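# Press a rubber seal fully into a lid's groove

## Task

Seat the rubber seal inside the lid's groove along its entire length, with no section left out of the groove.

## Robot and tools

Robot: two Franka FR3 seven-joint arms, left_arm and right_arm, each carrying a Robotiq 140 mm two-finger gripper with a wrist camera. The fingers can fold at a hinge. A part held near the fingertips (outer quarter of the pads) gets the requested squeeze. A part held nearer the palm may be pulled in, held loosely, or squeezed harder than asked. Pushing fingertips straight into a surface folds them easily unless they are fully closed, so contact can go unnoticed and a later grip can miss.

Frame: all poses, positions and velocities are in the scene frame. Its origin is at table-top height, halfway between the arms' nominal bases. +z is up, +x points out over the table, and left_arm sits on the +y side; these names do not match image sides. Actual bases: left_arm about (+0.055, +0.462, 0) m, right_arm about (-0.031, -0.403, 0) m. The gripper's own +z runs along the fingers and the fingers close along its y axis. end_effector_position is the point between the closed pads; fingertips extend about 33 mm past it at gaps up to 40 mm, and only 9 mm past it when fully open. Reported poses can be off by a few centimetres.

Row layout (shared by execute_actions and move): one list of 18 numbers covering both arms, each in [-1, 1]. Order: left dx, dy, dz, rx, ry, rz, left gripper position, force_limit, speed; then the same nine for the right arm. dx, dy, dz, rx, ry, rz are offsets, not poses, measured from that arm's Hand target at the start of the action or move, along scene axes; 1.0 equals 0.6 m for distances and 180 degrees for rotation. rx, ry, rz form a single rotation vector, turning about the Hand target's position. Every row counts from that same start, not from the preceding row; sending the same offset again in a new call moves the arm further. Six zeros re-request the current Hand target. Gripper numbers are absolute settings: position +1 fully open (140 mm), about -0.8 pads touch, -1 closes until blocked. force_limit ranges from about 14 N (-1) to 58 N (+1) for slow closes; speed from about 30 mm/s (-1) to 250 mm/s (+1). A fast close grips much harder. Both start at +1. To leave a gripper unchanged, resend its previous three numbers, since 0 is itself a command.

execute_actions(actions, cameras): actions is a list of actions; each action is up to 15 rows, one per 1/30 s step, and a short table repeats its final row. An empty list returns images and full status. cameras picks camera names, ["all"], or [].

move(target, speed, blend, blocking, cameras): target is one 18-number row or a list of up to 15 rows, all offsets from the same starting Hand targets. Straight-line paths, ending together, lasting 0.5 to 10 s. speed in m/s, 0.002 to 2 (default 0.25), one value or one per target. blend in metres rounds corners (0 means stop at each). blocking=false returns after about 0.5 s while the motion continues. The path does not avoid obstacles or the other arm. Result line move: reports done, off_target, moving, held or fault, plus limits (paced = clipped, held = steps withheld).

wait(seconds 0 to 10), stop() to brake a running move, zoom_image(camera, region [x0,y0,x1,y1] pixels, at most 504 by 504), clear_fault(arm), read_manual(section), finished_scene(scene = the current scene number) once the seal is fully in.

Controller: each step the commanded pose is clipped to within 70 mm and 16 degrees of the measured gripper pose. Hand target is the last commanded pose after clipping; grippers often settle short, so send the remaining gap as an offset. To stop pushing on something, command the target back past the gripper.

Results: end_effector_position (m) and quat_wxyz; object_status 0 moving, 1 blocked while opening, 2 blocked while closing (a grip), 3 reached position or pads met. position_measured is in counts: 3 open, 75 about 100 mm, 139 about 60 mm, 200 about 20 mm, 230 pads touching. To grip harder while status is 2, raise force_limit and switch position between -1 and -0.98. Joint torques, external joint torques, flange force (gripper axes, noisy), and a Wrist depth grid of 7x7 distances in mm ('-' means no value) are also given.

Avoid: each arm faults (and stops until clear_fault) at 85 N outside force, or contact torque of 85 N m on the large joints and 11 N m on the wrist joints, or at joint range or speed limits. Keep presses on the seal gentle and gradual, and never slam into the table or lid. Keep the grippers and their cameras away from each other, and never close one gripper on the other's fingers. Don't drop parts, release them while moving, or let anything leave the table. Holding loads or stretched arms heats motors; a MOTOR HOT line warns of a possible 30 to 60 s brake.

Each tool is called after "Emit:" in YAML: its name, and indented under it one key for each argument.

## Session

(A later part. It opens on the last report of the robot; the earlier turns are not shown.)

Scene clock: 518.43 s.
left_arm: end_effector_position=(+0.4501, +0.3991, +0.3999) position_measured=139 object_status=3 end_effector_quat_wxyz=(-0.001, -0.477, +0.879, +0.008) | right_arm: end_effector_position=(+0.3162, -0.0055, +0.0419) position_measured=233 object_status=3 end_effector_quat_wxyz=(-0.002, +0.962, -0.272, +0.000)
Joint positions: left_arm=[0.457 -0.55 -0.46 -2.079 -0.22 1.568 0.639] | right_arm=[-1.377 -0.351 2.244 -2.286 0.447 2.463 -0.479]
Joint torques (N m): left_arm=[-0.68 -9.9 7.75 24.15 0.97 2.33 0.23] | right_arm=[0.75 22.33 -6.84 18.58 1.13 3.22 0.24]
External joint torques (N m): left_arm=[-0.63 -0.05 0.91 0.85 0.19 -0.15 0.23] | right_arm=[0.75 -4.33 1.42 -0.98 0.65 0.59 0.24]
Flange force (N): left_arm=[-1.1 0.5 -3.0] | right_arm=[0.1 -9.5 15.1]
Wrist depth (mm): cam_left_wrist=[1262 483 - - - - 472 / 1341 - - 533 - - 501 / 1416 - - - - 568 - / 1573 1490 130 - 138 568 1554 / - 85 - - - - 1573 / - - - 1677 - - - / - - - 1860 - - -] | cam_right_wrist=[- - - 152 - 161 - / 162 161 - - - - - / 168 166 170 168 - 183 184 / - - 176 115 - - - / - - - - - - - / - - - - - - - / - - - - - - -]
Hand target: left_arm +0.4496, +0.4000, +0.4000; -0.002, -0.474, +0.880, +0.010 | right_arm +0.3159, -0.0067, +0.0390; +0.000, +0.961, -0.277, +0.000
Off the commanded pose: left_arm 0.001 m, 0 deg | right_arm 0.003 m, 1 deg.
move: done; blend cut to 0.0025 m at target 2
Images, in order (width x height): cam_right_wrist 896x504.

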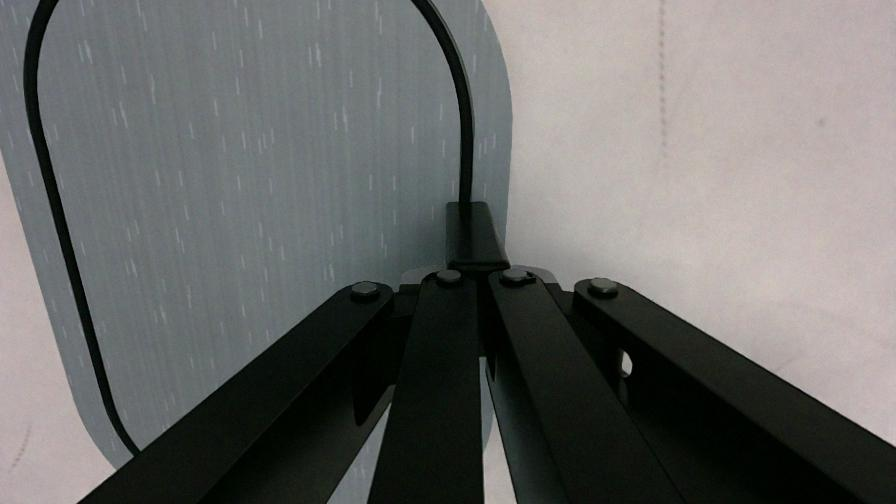

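Emit:
move:
  target:
    - [0,0,0,0,0,0,-0.08,-0.5,0, 0,0,0.0175,0,0,0,-1,-0.5,0]
    - [0,0,0,0,0,0,-0.08,-0.5,0, -0.0365,0.01717,0.0175,0,0,0,-1,-0.5,0]
    - [0,0,0,0,0,0,-0.08,-0.5,0, -0.03383,0.02133,0.01083,0,0,0,-1,-0.5,0]
    - [0,0,0,0,0,0,-0.08,-0.5,0, -0.03383,0.02133,0.0004,0,0,0,-1,-0.5,0]
  speed: [0.1,0.15,0.06,0.05]
  blend: [0.003,0.003,0.001,0]
  cameras: ["cam_right_wrist"]

Emit:
move:
  target:
    - [0,0,0,0,0,0,-0.08,-0.5,0, 0,0,0.0175,0,0,0,-1,-0.5,0]
    - [0,0,0,0,0,0,-0.08,-0.5,0, -0.0365,0.01717,0.0175,0,0,0,-1,-0.5,0]
    - [0,0,0,0,0,0,-0.08,-0.5,0, -0.03383,0.02133,0.01083,0,0,0,-1,-0.5,0]
    - [0,0,0,0,0,0,-0.08,-0.5,0, -0.03383,0.02133,0.0004,0,0,0,-1,-0.5,0]
  speed: [0.1,0.15,0.06,0.05]
  blend: [0.003,0.003,0.001,0]
  cameras: ["cam_right_wrist"]

Scene clock: 526.23 s.
left_arm: end_effector_position=(+0.4501, +0.3991, +0.3999) position_measured=139 object_status=3 end_effector_quat_wxyz=(-0.001, -0.477, +0.879, +0.008) | right_arm: end_effector_position=(+0.2957, +0.0069, +0.0419) position_measured=233 object_status=3 end_effector_quat_wxyz=(-0.001, +0.962, -0.272, -0.001)
Joint positions: left_arm=[0.457 -0.55 -0.46 -2.079 -0.22 1.568 0.639] | right_arm=[-1.314 -0.347 2.227 -2.297 0.448 2.466 -0.436]
Joint torques (N m): left_arm=[-0.72 -9.87 7.67 24.14 0.97 2.32 0.21] | right_arm=[0.85 21.68 -6.71 18.61 1.12 3.22 0.26]
External joint torques (N m): left_arm=[-0.74 -0.2 0.78 0.97 0.19 -0.15 0.21] | right_arm=[0.87 -4.5 1.58 -0.91 0.64 0.58 0.26]
Flange force (N): left_arm=[-0.8 0.4 -3.2] | right_arm=[-0.5 -10.5 15.9]
Wrist depth (mm): cam_left_wrist=[1274 1219 487 469 476 500 487 / 1281 1393 500 507 519 523 - / 1377 1482 1424 547 541 531 - / 1613 1490 130 - 138 - 1535 / - 85 - - - - 1593 / - - - 1770 - - - / - - - 1874 - - -] | cam_right_wrist=[- - 153 151 - - - / - - - 159 - 172 172 / 171 171 170 167 - - - / - 179 - 118 - - - / - 184 - - - - - / - - - - - - - / - - - - - - -]
Hand target: left_arm +0.4496, +0.4000, +0.4000; -0.002, -0.474, +0.880, +0.010 | right_arm +0.2956, +0.0061, +0.0393; +0.000, +0.961, -0.277, +0.000
Off the commanded pose: left_arm 0.001 m, 0 deg | right_arm 0.003 m, 1 deg.
move: done; blend cut to 0.0025 m at target 2
Images, in order (width x height): cam_right_wrist 896x504.

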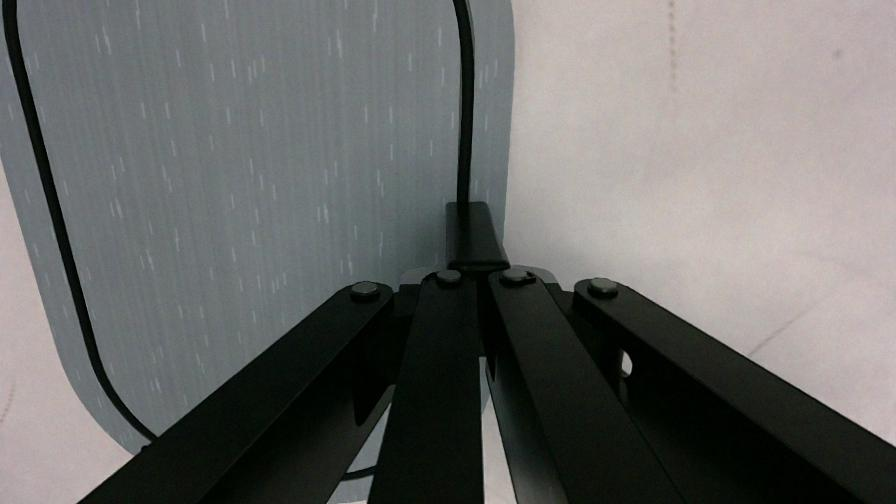

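Scene clock: 527.27 s.
left_arm: end_effector_position=(+0.4501, +0.3991, +0.3999) position_measured=139 object_status=3 end_effector_quat_wxyz=(-0.001, -0.477, +0.879, +0.008) | right_arm: end_effector_position=(+0.2754, +0.0196, +0.0419) position_measured=233 object_status=3 end_effector_quat_wxyz=(-0.001, +0.962, -0.272, -0.001)
Joint positions: left_arm=[0.457 -0.55 -0.46 -2.079 -0.22 1.568 0.639] | right_arm=[-1.252 -0.345 2.212 -2.305 0.453 2.468 -0.393]
Joint torques (N m): left_arm=[-0.72 -9.88 7.69 24.18 0.97 2.33 0.23] | right_arm=[0.98 21.56 -6.87 18.76 1.2 3.14 0.22]
External joint torques (N m): left_arm=[-0.83 -0.27 0.7 1 0.17 -0.15 0.23] | right_arm=[0.87 -4.1 1.34 -0.77 0.73 0.5 0.22]
Flange force (N): left_arm=[-0.6 0.4 -3.2] | right_arm=[-0.9 -9.9 14.7]
Wrist depth (mm): cam_left_wrist=[1249 1281 483 - - 489 484 / 1327 1334 559 522 - - 514 / 1400 1416 1416 - - - 565 / 1465 1508 130 - 138 - 1554 / - 85 - - - - 1613 / - - - - - - - / - - - 2178 - - -] | cam_right_wrist=[154 153 151 153 - - 163 / 164 160 - 159 - - - / - - - - - - - / - - - 116 - - - / - - - - - - - / - - - - - - - / - - - - - - -]
Hand target: left_arm +0.4496, +0.4000, +0.4000; -0.002, -0.474, +0.880, +0.010 | right_arm +0.2753, +0.0189, +0.0395; +0.000, +0.961, -0.277, +0.000
Off the commanded pose: left_arm 0.001 m, 0 deg | right_arm 0.003 m, 1 deg.
move: done; blend cut to 0.0025 m at target 2
Images, in order (width x height): cam_right_wrist 896x504.

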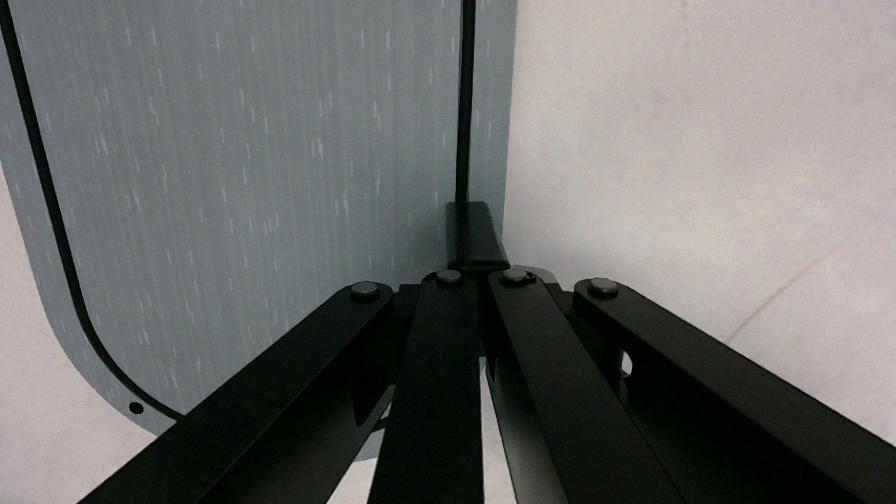

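Emit:
zoom_image:
  camera: "cam_right_wrist"
  region: [410, 0, 530, 210]

Scaled by 2.400 from the camera's 896x504 image, which has a finer 1280x720 frame.

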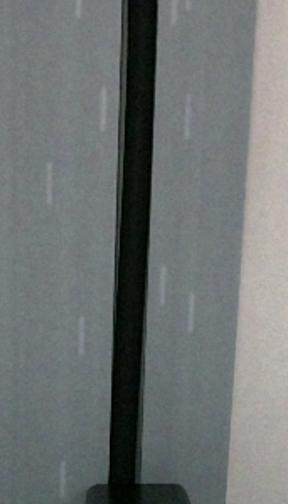

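Emit:
move:
  target:
    - [0,0,0,0,0,0,-0.08,-0.5,0, 0,0,0.01667,0,0,0,-1,-0.5,0]
    - [0,0,0,0,0,0,-0.08,-0.5,0, -0.0245,0.0205,0.015,0,0,0,-1,-0.5,0]
    - [0,0,0,0,0,0,-0.08,-0.5,0, -0.0245,0.0205,-0.0005,0,0,0,-1,-0.5,0]
    - [0,0,0,0,0,0,-0.08,-0.5,0, -0.0245,0.0205,0.01667,0,0,0,-1,-0.5,0]
    - [0,0,0,0,0,0,-0.08,-0.5,0, -0.05267,0.03967,0.01667,0,0,-0.05,-1,-0.5,0]
    - [0,0,0,0,0,0,-0.08,-0.5,0, -0.05267,0.03967,0.00083,0,0,-0.05,-1,-0.5,0]
    - [0,0,0,0,0,0,-0.08,-0.5,0, -0.05267,0.03967,0.01833,0,0,-0.05,-1,-0.5,0]
    - [0,0,0,0,0,0,-0.08,-0.5,0, -0.077,0.06883,0.01833,0,0,-0.15,-1,-0.5,0]
    - [0,0,0,0,0,0,-0.08,-0.5,0, -0.077,0.06883,0.002,0,0,-0.15,-1,-0.5,0]
  speed: [0.1,0.2,0.05,0.1,0.25,0.05,0.1,0.25,0.05]
  blend: [0.003,0.003,0,0.003,0.003,0,0.003,0.003,0]
  cameras: ["cam_right_wrist"]

Scene clock: 537.47 s.
left_arm: end_effector_position=(+0.4501, +0.3991, +0.3999) position_measured=139 object_status=3 end_effector_quat_wxyz=(-0.001, -0.477, +0.879, +0.008) | right_arm: end_effector_position=(+0.2307, +0.0602, +0.0424) position_measured=233 object_status=3 end_effector_quat_wxyz=(-0.001, +0.872, -0.489, +0.001)
Joint positions: left_arm=[0.457 -0.55 -0.46 -2.079 -0.22 1.568 0.639] | right_arm=[-0.998 -0.484 2.061 -2.252 0.641 2.388 0.069]
Joint velocities: left_arm=[within noise] | right_arm=[0 0 0 0 0 0 0.006]
Joint torques (N m): left_arm=[-0.74 -9.85 7.69 24.16 0.96 2.34 0.24] | right_arm=[1.53 21.88 -11.25 18.36 1.26 2.53 0.25]
External joint torques (N m): left_arm=[-0.8 -0.14 0.73 0.87 0.18 -0.15 0.24] | right_arm=[1.69 -2.97 1.71 -0.31 0.74 -0.08 0.25]
Flange force (N): left_arm=[-0.7 0.4 -2.9] | right_arm=[-5.7 -3.0 8.1]
Wrist depth (mm): cam_left_wrist=[1262 1300 495 - - - 459 / 1356 1219 - 531 - - - / 1432 1408 - - - 556 - / 1473 1416 130 - 138 578 - / - 85 - - - - - / - - - 1688 - - - / - - - 1916 - - -] | cam_right_wrist=[- - - 159 - - - / 161 160 - 158 - - - / - - - 164 - 179 - / - 181 - 118 187 - - / - - - - - - - / - - - - - - - / - - - - - - -]
Hand target: left_arm +0.4496, +0.4000, +0.4000; -0.002, -0.474, +0.880, +0.010 | right_arm +0.2291, +0.0602, +0.0407; +0.000, +0.870, -0.494, +0.000
Off the commanded pose: left_arm 0.001 m, 0 deg | right_arm 0.002 m, 1 deg.
move: done
Images, in order (width x height): cam_right_wrist 896x504.

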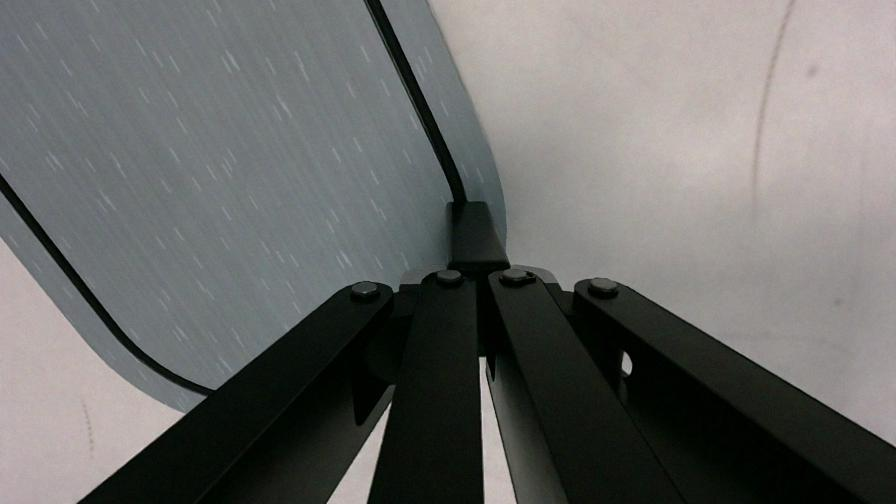

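Emit:
move:
  target:
    - [0,0,0,0,0,0,-0.08,-0.5,0, 0,0,0.0175,0,0,0,-1,-0.5,0]
    - [0,0,0,0,0,0,-0.08,-0.5,0, -0.01417,0.03533,0.0175,0,0,-0.1,-1,-0.5,0]
    - [0,0,0,0,0,0,-0.08,-0.5,0, -0.01417,0.03533,-0.00083,0,0,-0.1,-1,-0.5,0]
    - [0,0,0,0,0,0,-0.08,-0.5,0, -0.01417,0.03533,0.0175,0,0,-0.1,-1,-0.5,0]
    - [0,0,0,0,0,0,-0.08,-0.5,0, -0.01667,0.07317,0.0175,0,0,-0.2,-1,-0.5,0]
    - [0,0,0,0,0,0,-0.08,-0.5,0, -0.01667,0.07317,0,0,0,-0.2,-1,-0.5,0]
    - [0,0,0,0,0,0,-0.08,-0.5,0, -0.01667,0.07317,0.0175,0,0,-0.2,-1,-0.5,0]
    - [0,0,0,0,0,0,-0.08,-0.5,0, -0.00733,0.11,0.0175,0,0,-0.3,-1,-0.5,0]
    - [0,0,0,0,0,0,-0.08,-0.5,0, -0.00733,0.11,0.00083,0,0,-0.3,-1,-0.5,0]
  speed: [0.1,0.25,0.05,0.1,0.25,0.05,0.1,0.25,0.05]
  blend: [0.003,0.003,0,0.003,0.003,0,0.003,0.003,0]
  cameras: ["cam_right_wrist"]

Scene clock: 544.23 s.
left_arm: end_effector_position=(+0.4501, +0.3991, +0.3999) position_measured=139 object_status=3 end_effector_quat_wxyz=(-0.001, -0.477, +0.879, +0.008) | right_arm: end_effector_position=(+0.2266, +0.1263, +0.0438) position_measured=233 object_status=3 end_effector_quat_wxyz=(+0.002, -0.555, +0.832, -0.001)
Joint positions: left_arm=[0.457 -0.55 -0.46 -2.079 -0.22 1.568 0.639] | right_arm=[-0.922 -0.849 1.928 -2.007 0.962 2.118 0.917]
Joint velocities: left_arm=[within noise] | right_arm=[-0.002 0 -0.001 -0.001 0 0 0.006]
Joint torques (N m): left_arm=[-0.69 -9.84 7.68 24.14 0.97 2.34 0.22] | right_arm=[0.79 27.97 -20.08 15.35 1.41 2.29 0.23]
External joint torques (N m): left_arm=[-0.67 0.03 0.81 0.8 0.18 -0.15 0.22] | right_arm=[0.68 -2.83 2.82 -0.09 0.75 -0.22 0.23]
Flange force (N): left_arm=[-1.1 0.2 -2.9] | right_arm=[-6.4 1.2 8.9]
Wrist depth (mm): cam_left_wrist=[1243 1281 - 489 464 - 479 / 1363 1334 - 529 - - 496 / 1408 1377 1432 - - - - / 1554 1508 129 - 132 579 1508 / - 85 - - - - 1613 / - - - 1745 - - - / - - - 1847 - - -] | cam_right_wrist=[- 151 152 - - - - / - 156 - 158 - - - / - 169 - 165 179 - - / - 176 - 126 - - - / - - - - - - - / - - - - - - - / - - - - - - -]
Hand target: left_arm +0.4496, +0.4000, +0.4000; -0.002, -0.474, +0.880, +0.010 | right_arm +0.2247, +0.1262, +0.0412; +0.000, -0.551, +0.835, +0.000
Off the commanded pose: left_arm 0.001 m, 0 deg | right_arm 0.003 m, 1 deg.
move: done
Images, in order (width x height): cam_right_wrist 896x504.

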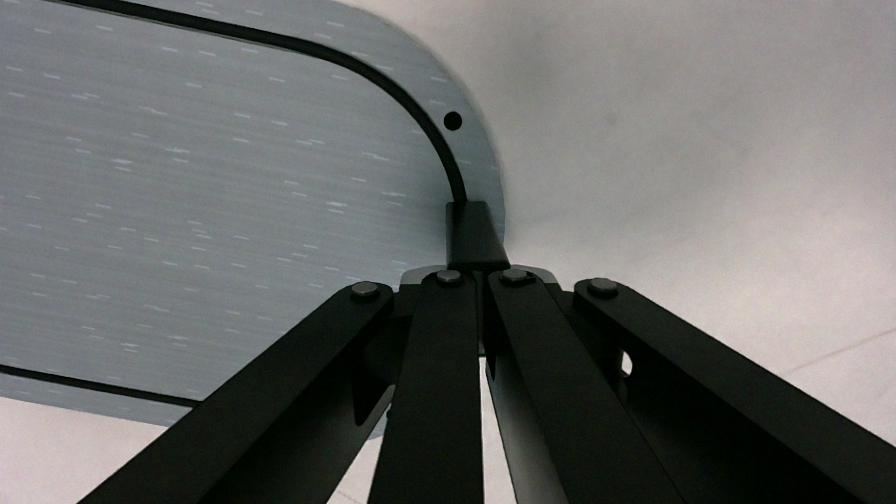

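Emit:
move:
  target:
    - [0,0,0,0,0,0,-0.08,-0.5,0, 0,0,0.0175,0,0,0,-1,-0.5,0]
    - [0,0,0,0,0,0,-0.08,-0.5,0, 0.01817,0.03033,0.0175,0,0,-0.05,-1,-0.5,0]
    - [0,0,0,0,0,0,-0.08,-0.5,0, 0.01817,0.03033,0.00033,0,0,-0.05,-1,-0.5,0]
    - [0,0,0,0,0,0,-0.08,-0.5,0, 0.01817,0.03033,0.0175,0,0,-0.05,-1,-0.5,0]
    - [0,0,0,0,0,0,-0.08,-0.5,0, 0.0375,0.0595,0.0175,0,0,-0.1,-1,-0.5,0]
    - [0,0,0,0,0,0,-0.08,-0.5,0, 0.0375,0.0595,0.00067,0,0,-0.1,-1,-0.5,0]
    - [0,0,0,0,0,0,-0.08,-0.5,0, 0.0375,0.0595,0.0175,0,0,-0.1,-1,-0.5,0]
    - [0,0,0,0,0,0,-0.08,-0.5,0, 0.06683,0.08383,0.0175,0,0,-0.2,-1,-0.5,0]
    - [0,0,0,0,0,0,-0.08,-0.5,0, 0.06683,0.08383,0.001,0,0,-0.2,-1,-0.5,0]
  speed: [0.1,0.25,0.05,0.1,0.25,0.05,0.1,0.25,0.05]
  blend: [0.003,0.003,0,0.003,0.003,0,0.003,0.003,0]
  cameras: ["cam_right_wrist"]

Scene clock: 550.93 s.
left_arm: end_effector_position=(+0.4501, +0.3991, +0.3999) position_measured=139 object_status=3 end_effector_quat_wxyz=(-0.001, -0.477, +0.879, +0.008) | right_arm: end_effector_position=(+0.2663, +0.1770, +0.0449) position_measured=233 object_status=3 end_effector_quat_wxyz=(+0.002, -0.270, +0.963, +0.000)
Joint positions: left_arm=[0.457 -0.55 -0.46 -2.079 -0.22 1.568 0.639] | right_arm=[-1.07 -1.057 1.901 -1.737 1.081 1.944 1.537]
Joint velocities: left_arm=[within noise] | right_arm=[0.001 -0.001 0.001 0 0.001 0 0.007]
Joint torques (N m): left_arm=[-0.68 -9.86 7.68 24.16 0.96 2.33 0.24] | right_arm=[0.58 35.21 -24.19 12.96 1.05 2.23 0.28]
External joint torques (N m): left_arm=[-0.66 -0.07 0.82 0.83 0.18 -0.16 0.23] | right_arm=[0.54 -2.96 2.78 -0.12 0.29 -0.25 0.28]
Flange force (N): left_arm=[-1.0 0.4 -2.9] | right_arm=[-3.7 3.8 6.9]
Wrist depth (mm): cam_left_wrist=[1249 1225 482 485 - 499 449 / 1320 1348 506 510 508 512 520 / 1424 1432 1314 545 - 536 - / - 1593 - - 138 582 1432 / - 85 - 634 - - 1573 / - - - - - - - / - - - 2160 - - -] | cam_right_wrist=[151 150 149 155 - - - / 158 158 158 - - 171 - / - 167 167 167 - - - / - - - 126 - - - / - - - - - 203 - / - - - - - - - / - - - - - - -]
Hand target: left_arm +0.4496, +0.4000, +0.4000; -0.002, -0.474, +0.880, +0.010 | right_arm +0.2648, +0.1765, +0.0418; +0.000, -0.266, +0.964, +0.000
Off the commanded pose: left_arm 0.001 m, 0 deg | right_arm 0.003 m, 1 deg.
move: done
Images, in order (width x height): cam_right_wrist 896x504.

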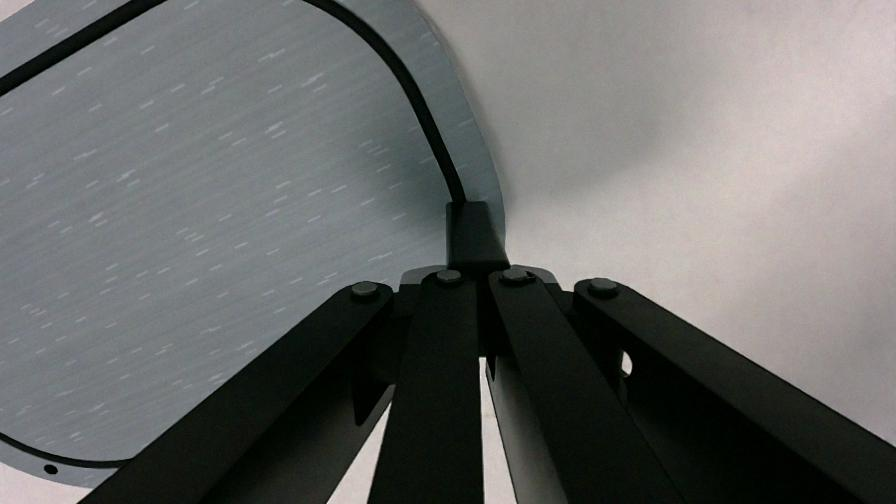

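Emit:
move:
  target:
    - [0,0,0,0,0,0,-0.08,-0.5,0, 0,0,0.0175,0,0,0,-1,-0.5,0]
    - [0,0,0,0,0,0,-0.08,-0.5,0, 0.03533,0.01417,0.0175,0,0,-0.1,-1,-0.5,0]
    - [0,0,0,0,0,0,-0.08,-0.5,0, 0.03533,0.01417,0.0005,0,0,-0.1,-1,-0.5,0]
    - [0,0,0,0,0,0,-0.08,-0.5,0, 0.03533,0.01417,0.0175,0,0,-0.1,-1,-0.5,0]
    - [0,0,0,0,0,0,-0.08,-0.5,0, 0.07317,0.01667,0.0175,0,0,-0.2,-1,-0.5,0]
    - [0,0,0,0,0,0,-0.08,-0.5,0, 0.07317,0.01667,0.0007,0,0,-0.2,-1,-0.5,0]
    - [0,0,0,0,0,0,-0.08,-0.5,0, 0.07317,0.01667,0.0175,0,0,-0.2,-1,-0.5,0]
    - [0,0,0,0,0,0,-0.08,-0.5,0, 0.11,0.00733,0.0175,0,0,-0.3,-1,-0.5,0]
    - [0,0,0,0,0,0,-0.08,-0.5,0, 0.11,0.00733,0.0007,0,0,-0.3,-1,-0.5,0]
  speed: [0.1,0.25,0.05,0.1,0.25,0.05,0.1,0.25,0.05]
  blend: [0.003,0.003,0,0.003,0.003,0,0.003,0.003,0]
  cameras: ["cam_right_wrist"]

Scene clock: 558.00 s.
left_arm: end_effector_position=(+0.4501, +0.3991, +0.3999) position_measured=139 object_status=3 end_effector_quat_wxyz=(-0.001, -0.477, +0.879, +0.008) | right_arm: end_effector_position=(+0.3326, +0.1811, +0.0458) position_measured=233 object_status=3 end_effector_quat_wxyz=(+0.002, +0.197, +0.980, +0.001)
Joint positions: left_arm=[0.457 -0.55 -0.46 -2.079 -0.22 1.568 0.639] | right_arm=[-1.223 -1.215 1.824 -1.56 1.201 1.809 2.413]
Joint velocities: left_arm=[within noise] | right_arm=[0.002 0 0 0 0.001 0.001 0.005]
Joint torques (N m): left_arm=[-0.7 -9.87 7.69 24.16 0.96 2.33 0.2] | right_arm=[0.69 39.42 -26.5 10.12 1.07 2.3 0.21]
External joint torques (N m): left_arm=[-0.73 -0.22 0.79 0.95 0.18 -0.14 0.2] | right_arm=[0.72 -2.98 2.46 0.05 0.19 -0.2 0.21]
Flange force (N): left_arm=[-0.7 0.5 -3.1] | right_arm=[0.8 3.6 5.9]
Wrist depth (mm): cam_left_wrist=[1262 1281 - - - 478 482 / - 1341 - - 540 504 - / 1393 1424 1393 - - - - / 1377 1473 130 - 138 - 1400 / 1294 85 - 625 - - - / - - - 2178 - - - / - - - 1860 - - -] | cam_right_wrist=[- 149 149 153 - - - / 157 157 - 159 - - - / 165 168 - 161 - - - / - - - 112 - - - / 187 - - - - 205 - / - - - - - - - / - - - - - - -]
Hand target: left_arm +0.4496, +0.4000, +0.4000; -0.002, -0.474, +0.880, +0.010 | right_arm +0.3308, +0.1809, +0.0422; +0.000, +0.201, +0.980, +0.000
Off the commanded pose: left_arm 0.001 m, 0 deg | right_arm 0.004 m, 1 deg.
move: off_target (right_arm)
Images, in order (width x height): cam_right_wrist 896x504.

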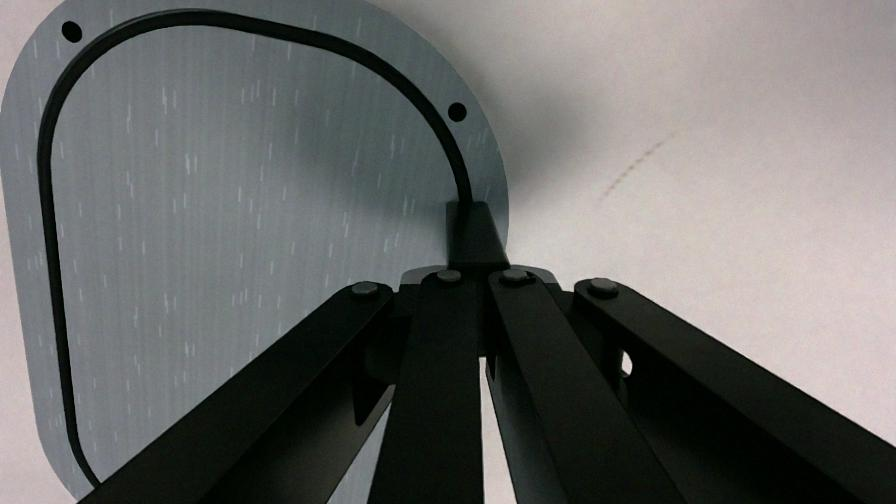

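Emit:
move:
  target:
    - [0,0,0,0,0,0,-0.08,-0.5,0, 0,0,0.05,0,0,0,-1,-0.5,0]
    - [0,0,0,0,0,0,-0.08,-0.5,0, 0.04517,-0.34083,0.05,0,0,0,-1,-0.5,0]
    - [0,0,0,0,0,0,-0.08,-0.5,0, 0.04517,-0.34083,0.0175,0,0,0,-1,-0.5,0]
    - [0,0,0,0,0,0,-0.08,-0.5,0, 0.04517,-0.34083,-0.0003,0,0,0,-1,-0.5,0]
    - [0,0,0,0,0,0,-0.08,-0.5,0, 0.04517,-0.34083,0.0175,0,0,0,-1,-0.5,0]
    - [0,0,0,0,0,0,-0.08,-0.5,0, 0.0795,-0.3495,0.0175,0,0,0.1,-1,-0.5,0]
    - [0,0,0,0,0,0,-0.08,-0.5,0, 0.0795,-0.3495,-0.0003,0,0,0.1,-1,-0.5,0]
    - [0,0,0,0,0,0,-0.08,-0.5,0, 0.0795,-0.3495,0.0175,0,0,0.1,-1,-0.5,0]
    - [0,0,0,0,0,0,-0.08,-0.5,0, 0.115,-0.34717,0.0175,0,0,0.2,-1,-0.5,0]
    - [0,0,0,0,0,0,-0.08,-0.5,0, 0.115,-0.34717,-0.0003,0,0,0.2,-1,-0.5,0]
  speed: [0.15,0.3,0.15,0.05,0.1,0.25,0.05,0.1,0.25,0.05]
  blend: [0.015,0.01,0.003,0,0.003,0.003,0,0.003,0.003,0]
  cameras: ["cam_right_wrist"]

Scene clock: 566.47 s.
left_arm: end_effector_position=(+0.4501, +0.3991, +0.3999) position_measured=139 object_status=3 end_effector_quat_wxyz=(-0.001, -0.477, +0.879, +0.008) | right_arm: end_effector_position=(+0.3995, -0.0265, +0.0444) position_measured=233 object_status=3 end_effector_quat_wxyz=(-0.001, -0.108, +0.994, +0.001)
Joint positions: left_arm=[0.457 -0.55 -0.46 -2.079 -0.22 1.568 0.639] | right_arm=[-1.231 -0.953 1.818 -2.053 1.083 2.031 1.406]
Joint velocities: left_arm=[within noise] | right_arm=[-0.001 -0.001 -0.001 0 0.001 0 -0.007]
Joint torques (N m): left_arm=[-0.73 -9.89 7.7 24.13 0.98 2.33 0.2] | right_arm=[0.18 27.13 -23.07 12.19 0.78 3.19 -0.48]
External joint torques (N m): left_arm=[-0.73 -0.14 0.84 0.91 0.19 -0.15 0.19] | right_arm=[0.12 -1.73 2.44 -1.04 0.06 0.73 -0.48]
Flange force (N): left_arm=[-0.9 0.4 -3.1] | right_arm=[0.0 -0.7 8.1]
Wrist depth (mm): cam_left_wrist=[1249 1225 - - 484 491 472 / 1334 1356 - - 488 - - / 1408 1416 563 - - - - / 1535 1526 130 - 138 - - / - 85 - - - - 1666 / - - - 1688 - - - / - - - 1807 - - -] | cam_right_wrist=[- 163 - 162 153 - - / - - - 163 158 159 158 / - - - 174 - - 166 / - - - 112 - 176 - / - - - - - - 190 / - - - - - - - / - - - - - - -]
Hand target: left_arm +0.4496, +0.4000, +0.4000; -0.002, -0.474, +0.880, +0.010 | right_arm +0.3998, -0.0274, +0.0420; +0.000, -0.112, +0.994, +0.000
Off the commanded pose: left_arm 0.001 m, 0 deg | right_arm 0.003 m, 0 deg.
move: done; blend cut to 0.0097 m at target 2
Images, in order (width x height): cam_right_wrist 896x504.

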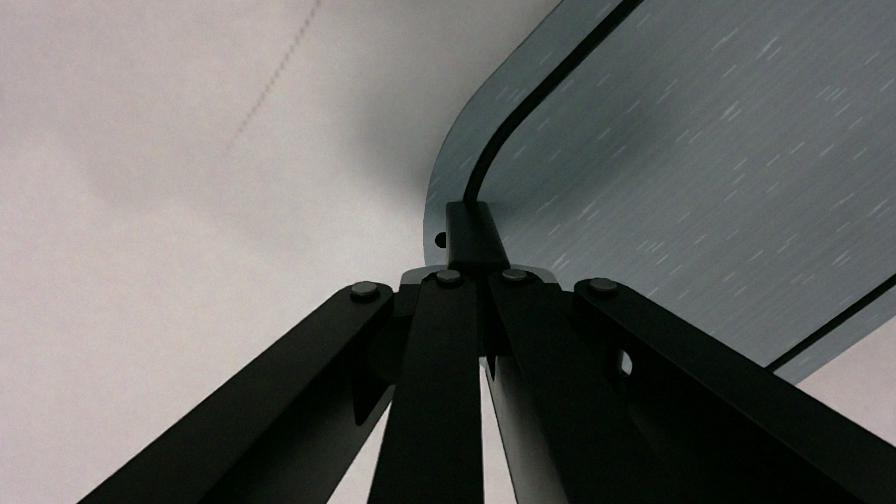

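Emit:
move:
  target:
    - [0,0,0,0,0,0,-0.08,-0.5,0, 0,0,0.0175,0,0,0,-1,-0.5,0]
    - [0,0,0,0,0,0,-0.08,-0.5,0, 0.03283,0.01317,0.0175,0,0,0.1,-1,-0.5,0]
    - [0,0,0,0,0,0,-0.08,-0.5,0, 0.03283,0.01317,-0.0005,0,0,0.1,-1,-0.5,0]
    - [0,0,0,0,0,0,-0.08,-0.5,0, 0.03283,0.01317,0.0175,0,0,0.1,-1,-0.5,0]
    - [0,0,0,0,0,0,-0.08,-0.5,0, 0.06017,0.03583,0.0175,0,0,0.2,-1,-0.5,0]
    - [0,0,0,0,0,0,-0.08,-0.5,0, 0.06017,0.03583,-0.0005,0,0,0.2,-1,-0.5,0]
    - [0,0,0,0,0,0,-0.08,-0.5,0, 0.06017,0.03583,0.0175,0,0,0.2,-1,-0.5,0]
    - [0,0,0,0,0,0,-0.08,-0.5,0, 0.07883,0.06417,0.0175,0,0,0.25,-1,-0.5,0]
    - [0,0,0,0,0,0,-0.08,-0.5,0, 0.07883,0.06417,-0.0005,0,0,0.25,-1,-0.5,0]
  speed: [0.1,0.25,0.05,0.1,0.25,0.05,0.1,0.25,0.05]
  blend: [0.003,0.003,0,0.003,0.003,0,0.003,0.003,0]
  cameras: ["cam_right_wrist"]

Scene clock: 572.87 s.
left_arm: end_effector_position=(+0.4501, +0.3991, +0.3999) position_measured=139 object_status=3 end_effector_quat_wxyz=(-0.001, -0.477, +0.879, +0.008) | right_arm: end_effector_position=(+0.4464, +0.0114, +0.0439) position_measured=233 object_status=3 end_effector_quat_wxyz=(-0.001, -0.479, +0.878, +0.001)
Joint positions: left_arm=[0.457 -0.55 -0.46 -2.079 -0.22 1.568 0.639] | right_arm=[-1.481 -0.868 2.033 -1.834 0.909 2.089 0.751]
Joint velocities: left_arm=[within noise] | right_arm=[-0.001 0 -0.001 0.001 0.001 -0.001 -0.007]
Joint torques (N m): left_arm=[-0.69 -9.88 7.68 24.17 0.97 2.34 0.28] | right_arm=[0.27 33.71 -20.37 16.34 0.8 3.25 -0.45]
External joint torques (N m): left_arm=[-0.73 -0.18 0.76 0.94 0.18 -0.14 0.28] | right_arm=[0.31 -2.71 2.09 -0.02 0.14 0.74 -0.45]
Flange force (N): left_arm=[-0.9 0.5 -3.1] | right_arm=[-4.6 -1.6 8.0]
Wrist depth (mm): cam_left_wrist=[1274 1249 483 - 541 463 483 / - 1327 - - - - - / - 1424 1268 543 - - 534 / 1456 - 130 594 138 - 1465 / - 85 - - - - 1623 / - - - 1745 - - - / - - - 1807 - - -] | cam_right_wrist=[- - - - 152 149 149 / - - - - 162 - 159 / - - - - - 168 166 / - - - 112 - 179 178 / - - - - - - - / - - - - - - - / - - - - - - -]
Hand target: left_arm +0.4496, +0.4000, +0.4000; -0.002, -0.474, +0.880, +0.010 | right_arm +0.4471, +0.0111, +0.0417; +0.000, -0.483, +0.875, +0.000
Off the commanded pose: left_arm 0.001 m, 0 deg | right_arm 0.002 m, 1 deg.
move: done
Images, in order (width x height): cam_right_wrist 896x504.

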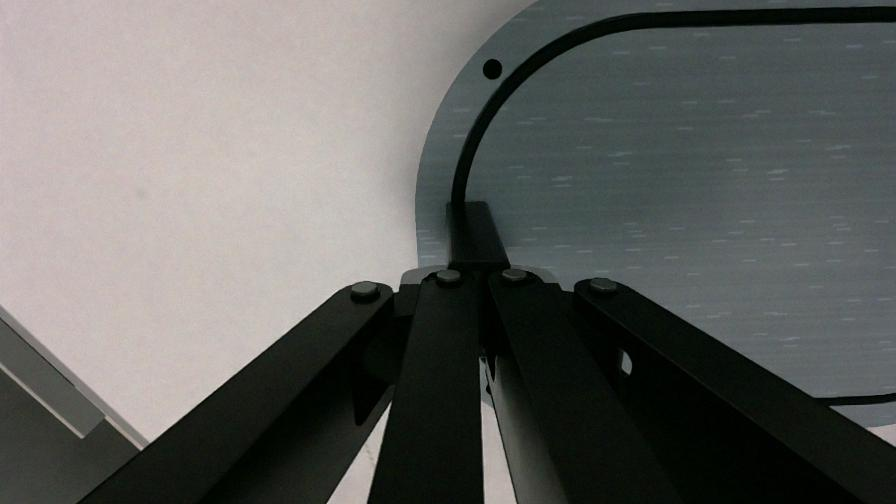

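Emit:
move:
  target: [0,0,0,0,0,0,-0.08,-0.5,0, -0.1,-0.1,0.3,0,0,0,-1,-0.5,0]
  speed: 0.25
  cameras: ["cam_high"]

Scene clock: 575.17 s.
left_arm: end_effector_position=(+0.4501, +0.3991, +0.3999) position_measured=139 object_status=3 end_effector_quat_wxyz=(-0.001, -0.477, +0.879, +0.008) | right_arm: end_effector_position=(+0.3880, -0.0476, +0.2221) position_measured=233 object_status=3 end_effector_quat_wxyz=(+0.002, -0.487, +0.874, +0.001)
Joint positions: left_arm=[0.457 -0.55 -0.46 -2.079 -0.22 1.568 0.639] | right_arm=[-0.978 -0.605 1.478 -2.023 0.641 1.891 0.805]
Joint velocities: left_arm=[within noise] | right_arm=[0 -0.002 -0.001 0.001 0 -0.005 0.002]
Joint torques (N m): left_arm=[-0.71 -9.87 7.7 24.13 0.97 2.32 0.23] | right_arm=[1.36 14.31 -18.58 19.97 0.58 2.3 0.19]
External joint torques (N m): left_arm=[-0.76 -0.22 0.78 0.9 0.19 -0.16 0.23] | right_arm=[1.21 -0.83 -0.25 -0.62 -0.16 -0.22 0.19]
Flange force (N): left_arm=[-0.7 0.6 -3.0] | right_arm=[8.0 5.5 -1.0]
Wrist depth (mm): cam_left_wrist=[1327 1262 - 477 - - 451 / 1320 1307 510 - - - 523 / 1377 1363 1465 - 527 - 542 / 1517 1526 130 - 138 - 1508 / - 85 - - - - 1603 / - - - - - - - / - - - 1916 - - -] | cam_right_wrist=[- - - - 332 - - / - - - - - - - / 1296 - 373 - 335 - - / 1317 - - 112 - - - / 1382 1390 - - - - - / 1245 - - - - - - / - - - - - - -]
Hand target: left_arm +0.4496, +0.4000, +0.4000; -0.002, -0.474, +0.880, +0.010 | right_arm +0.3871, -0.0489, +0.2217; +0.000, -0.483, +0.875, +0.000
Off the commanded pose: left_arm 0.001 m, 0 deg | right_arm 0.002 m, 0 deg.
move: done
Images, in order (width x height): cam_high 896x504.

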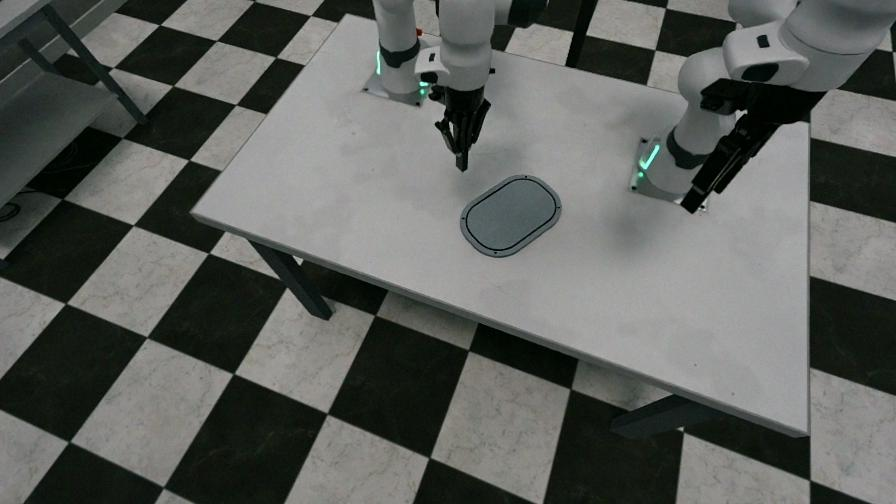

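Emit:
finished_scene:
  scene: 1

The scene is finished: the task was done.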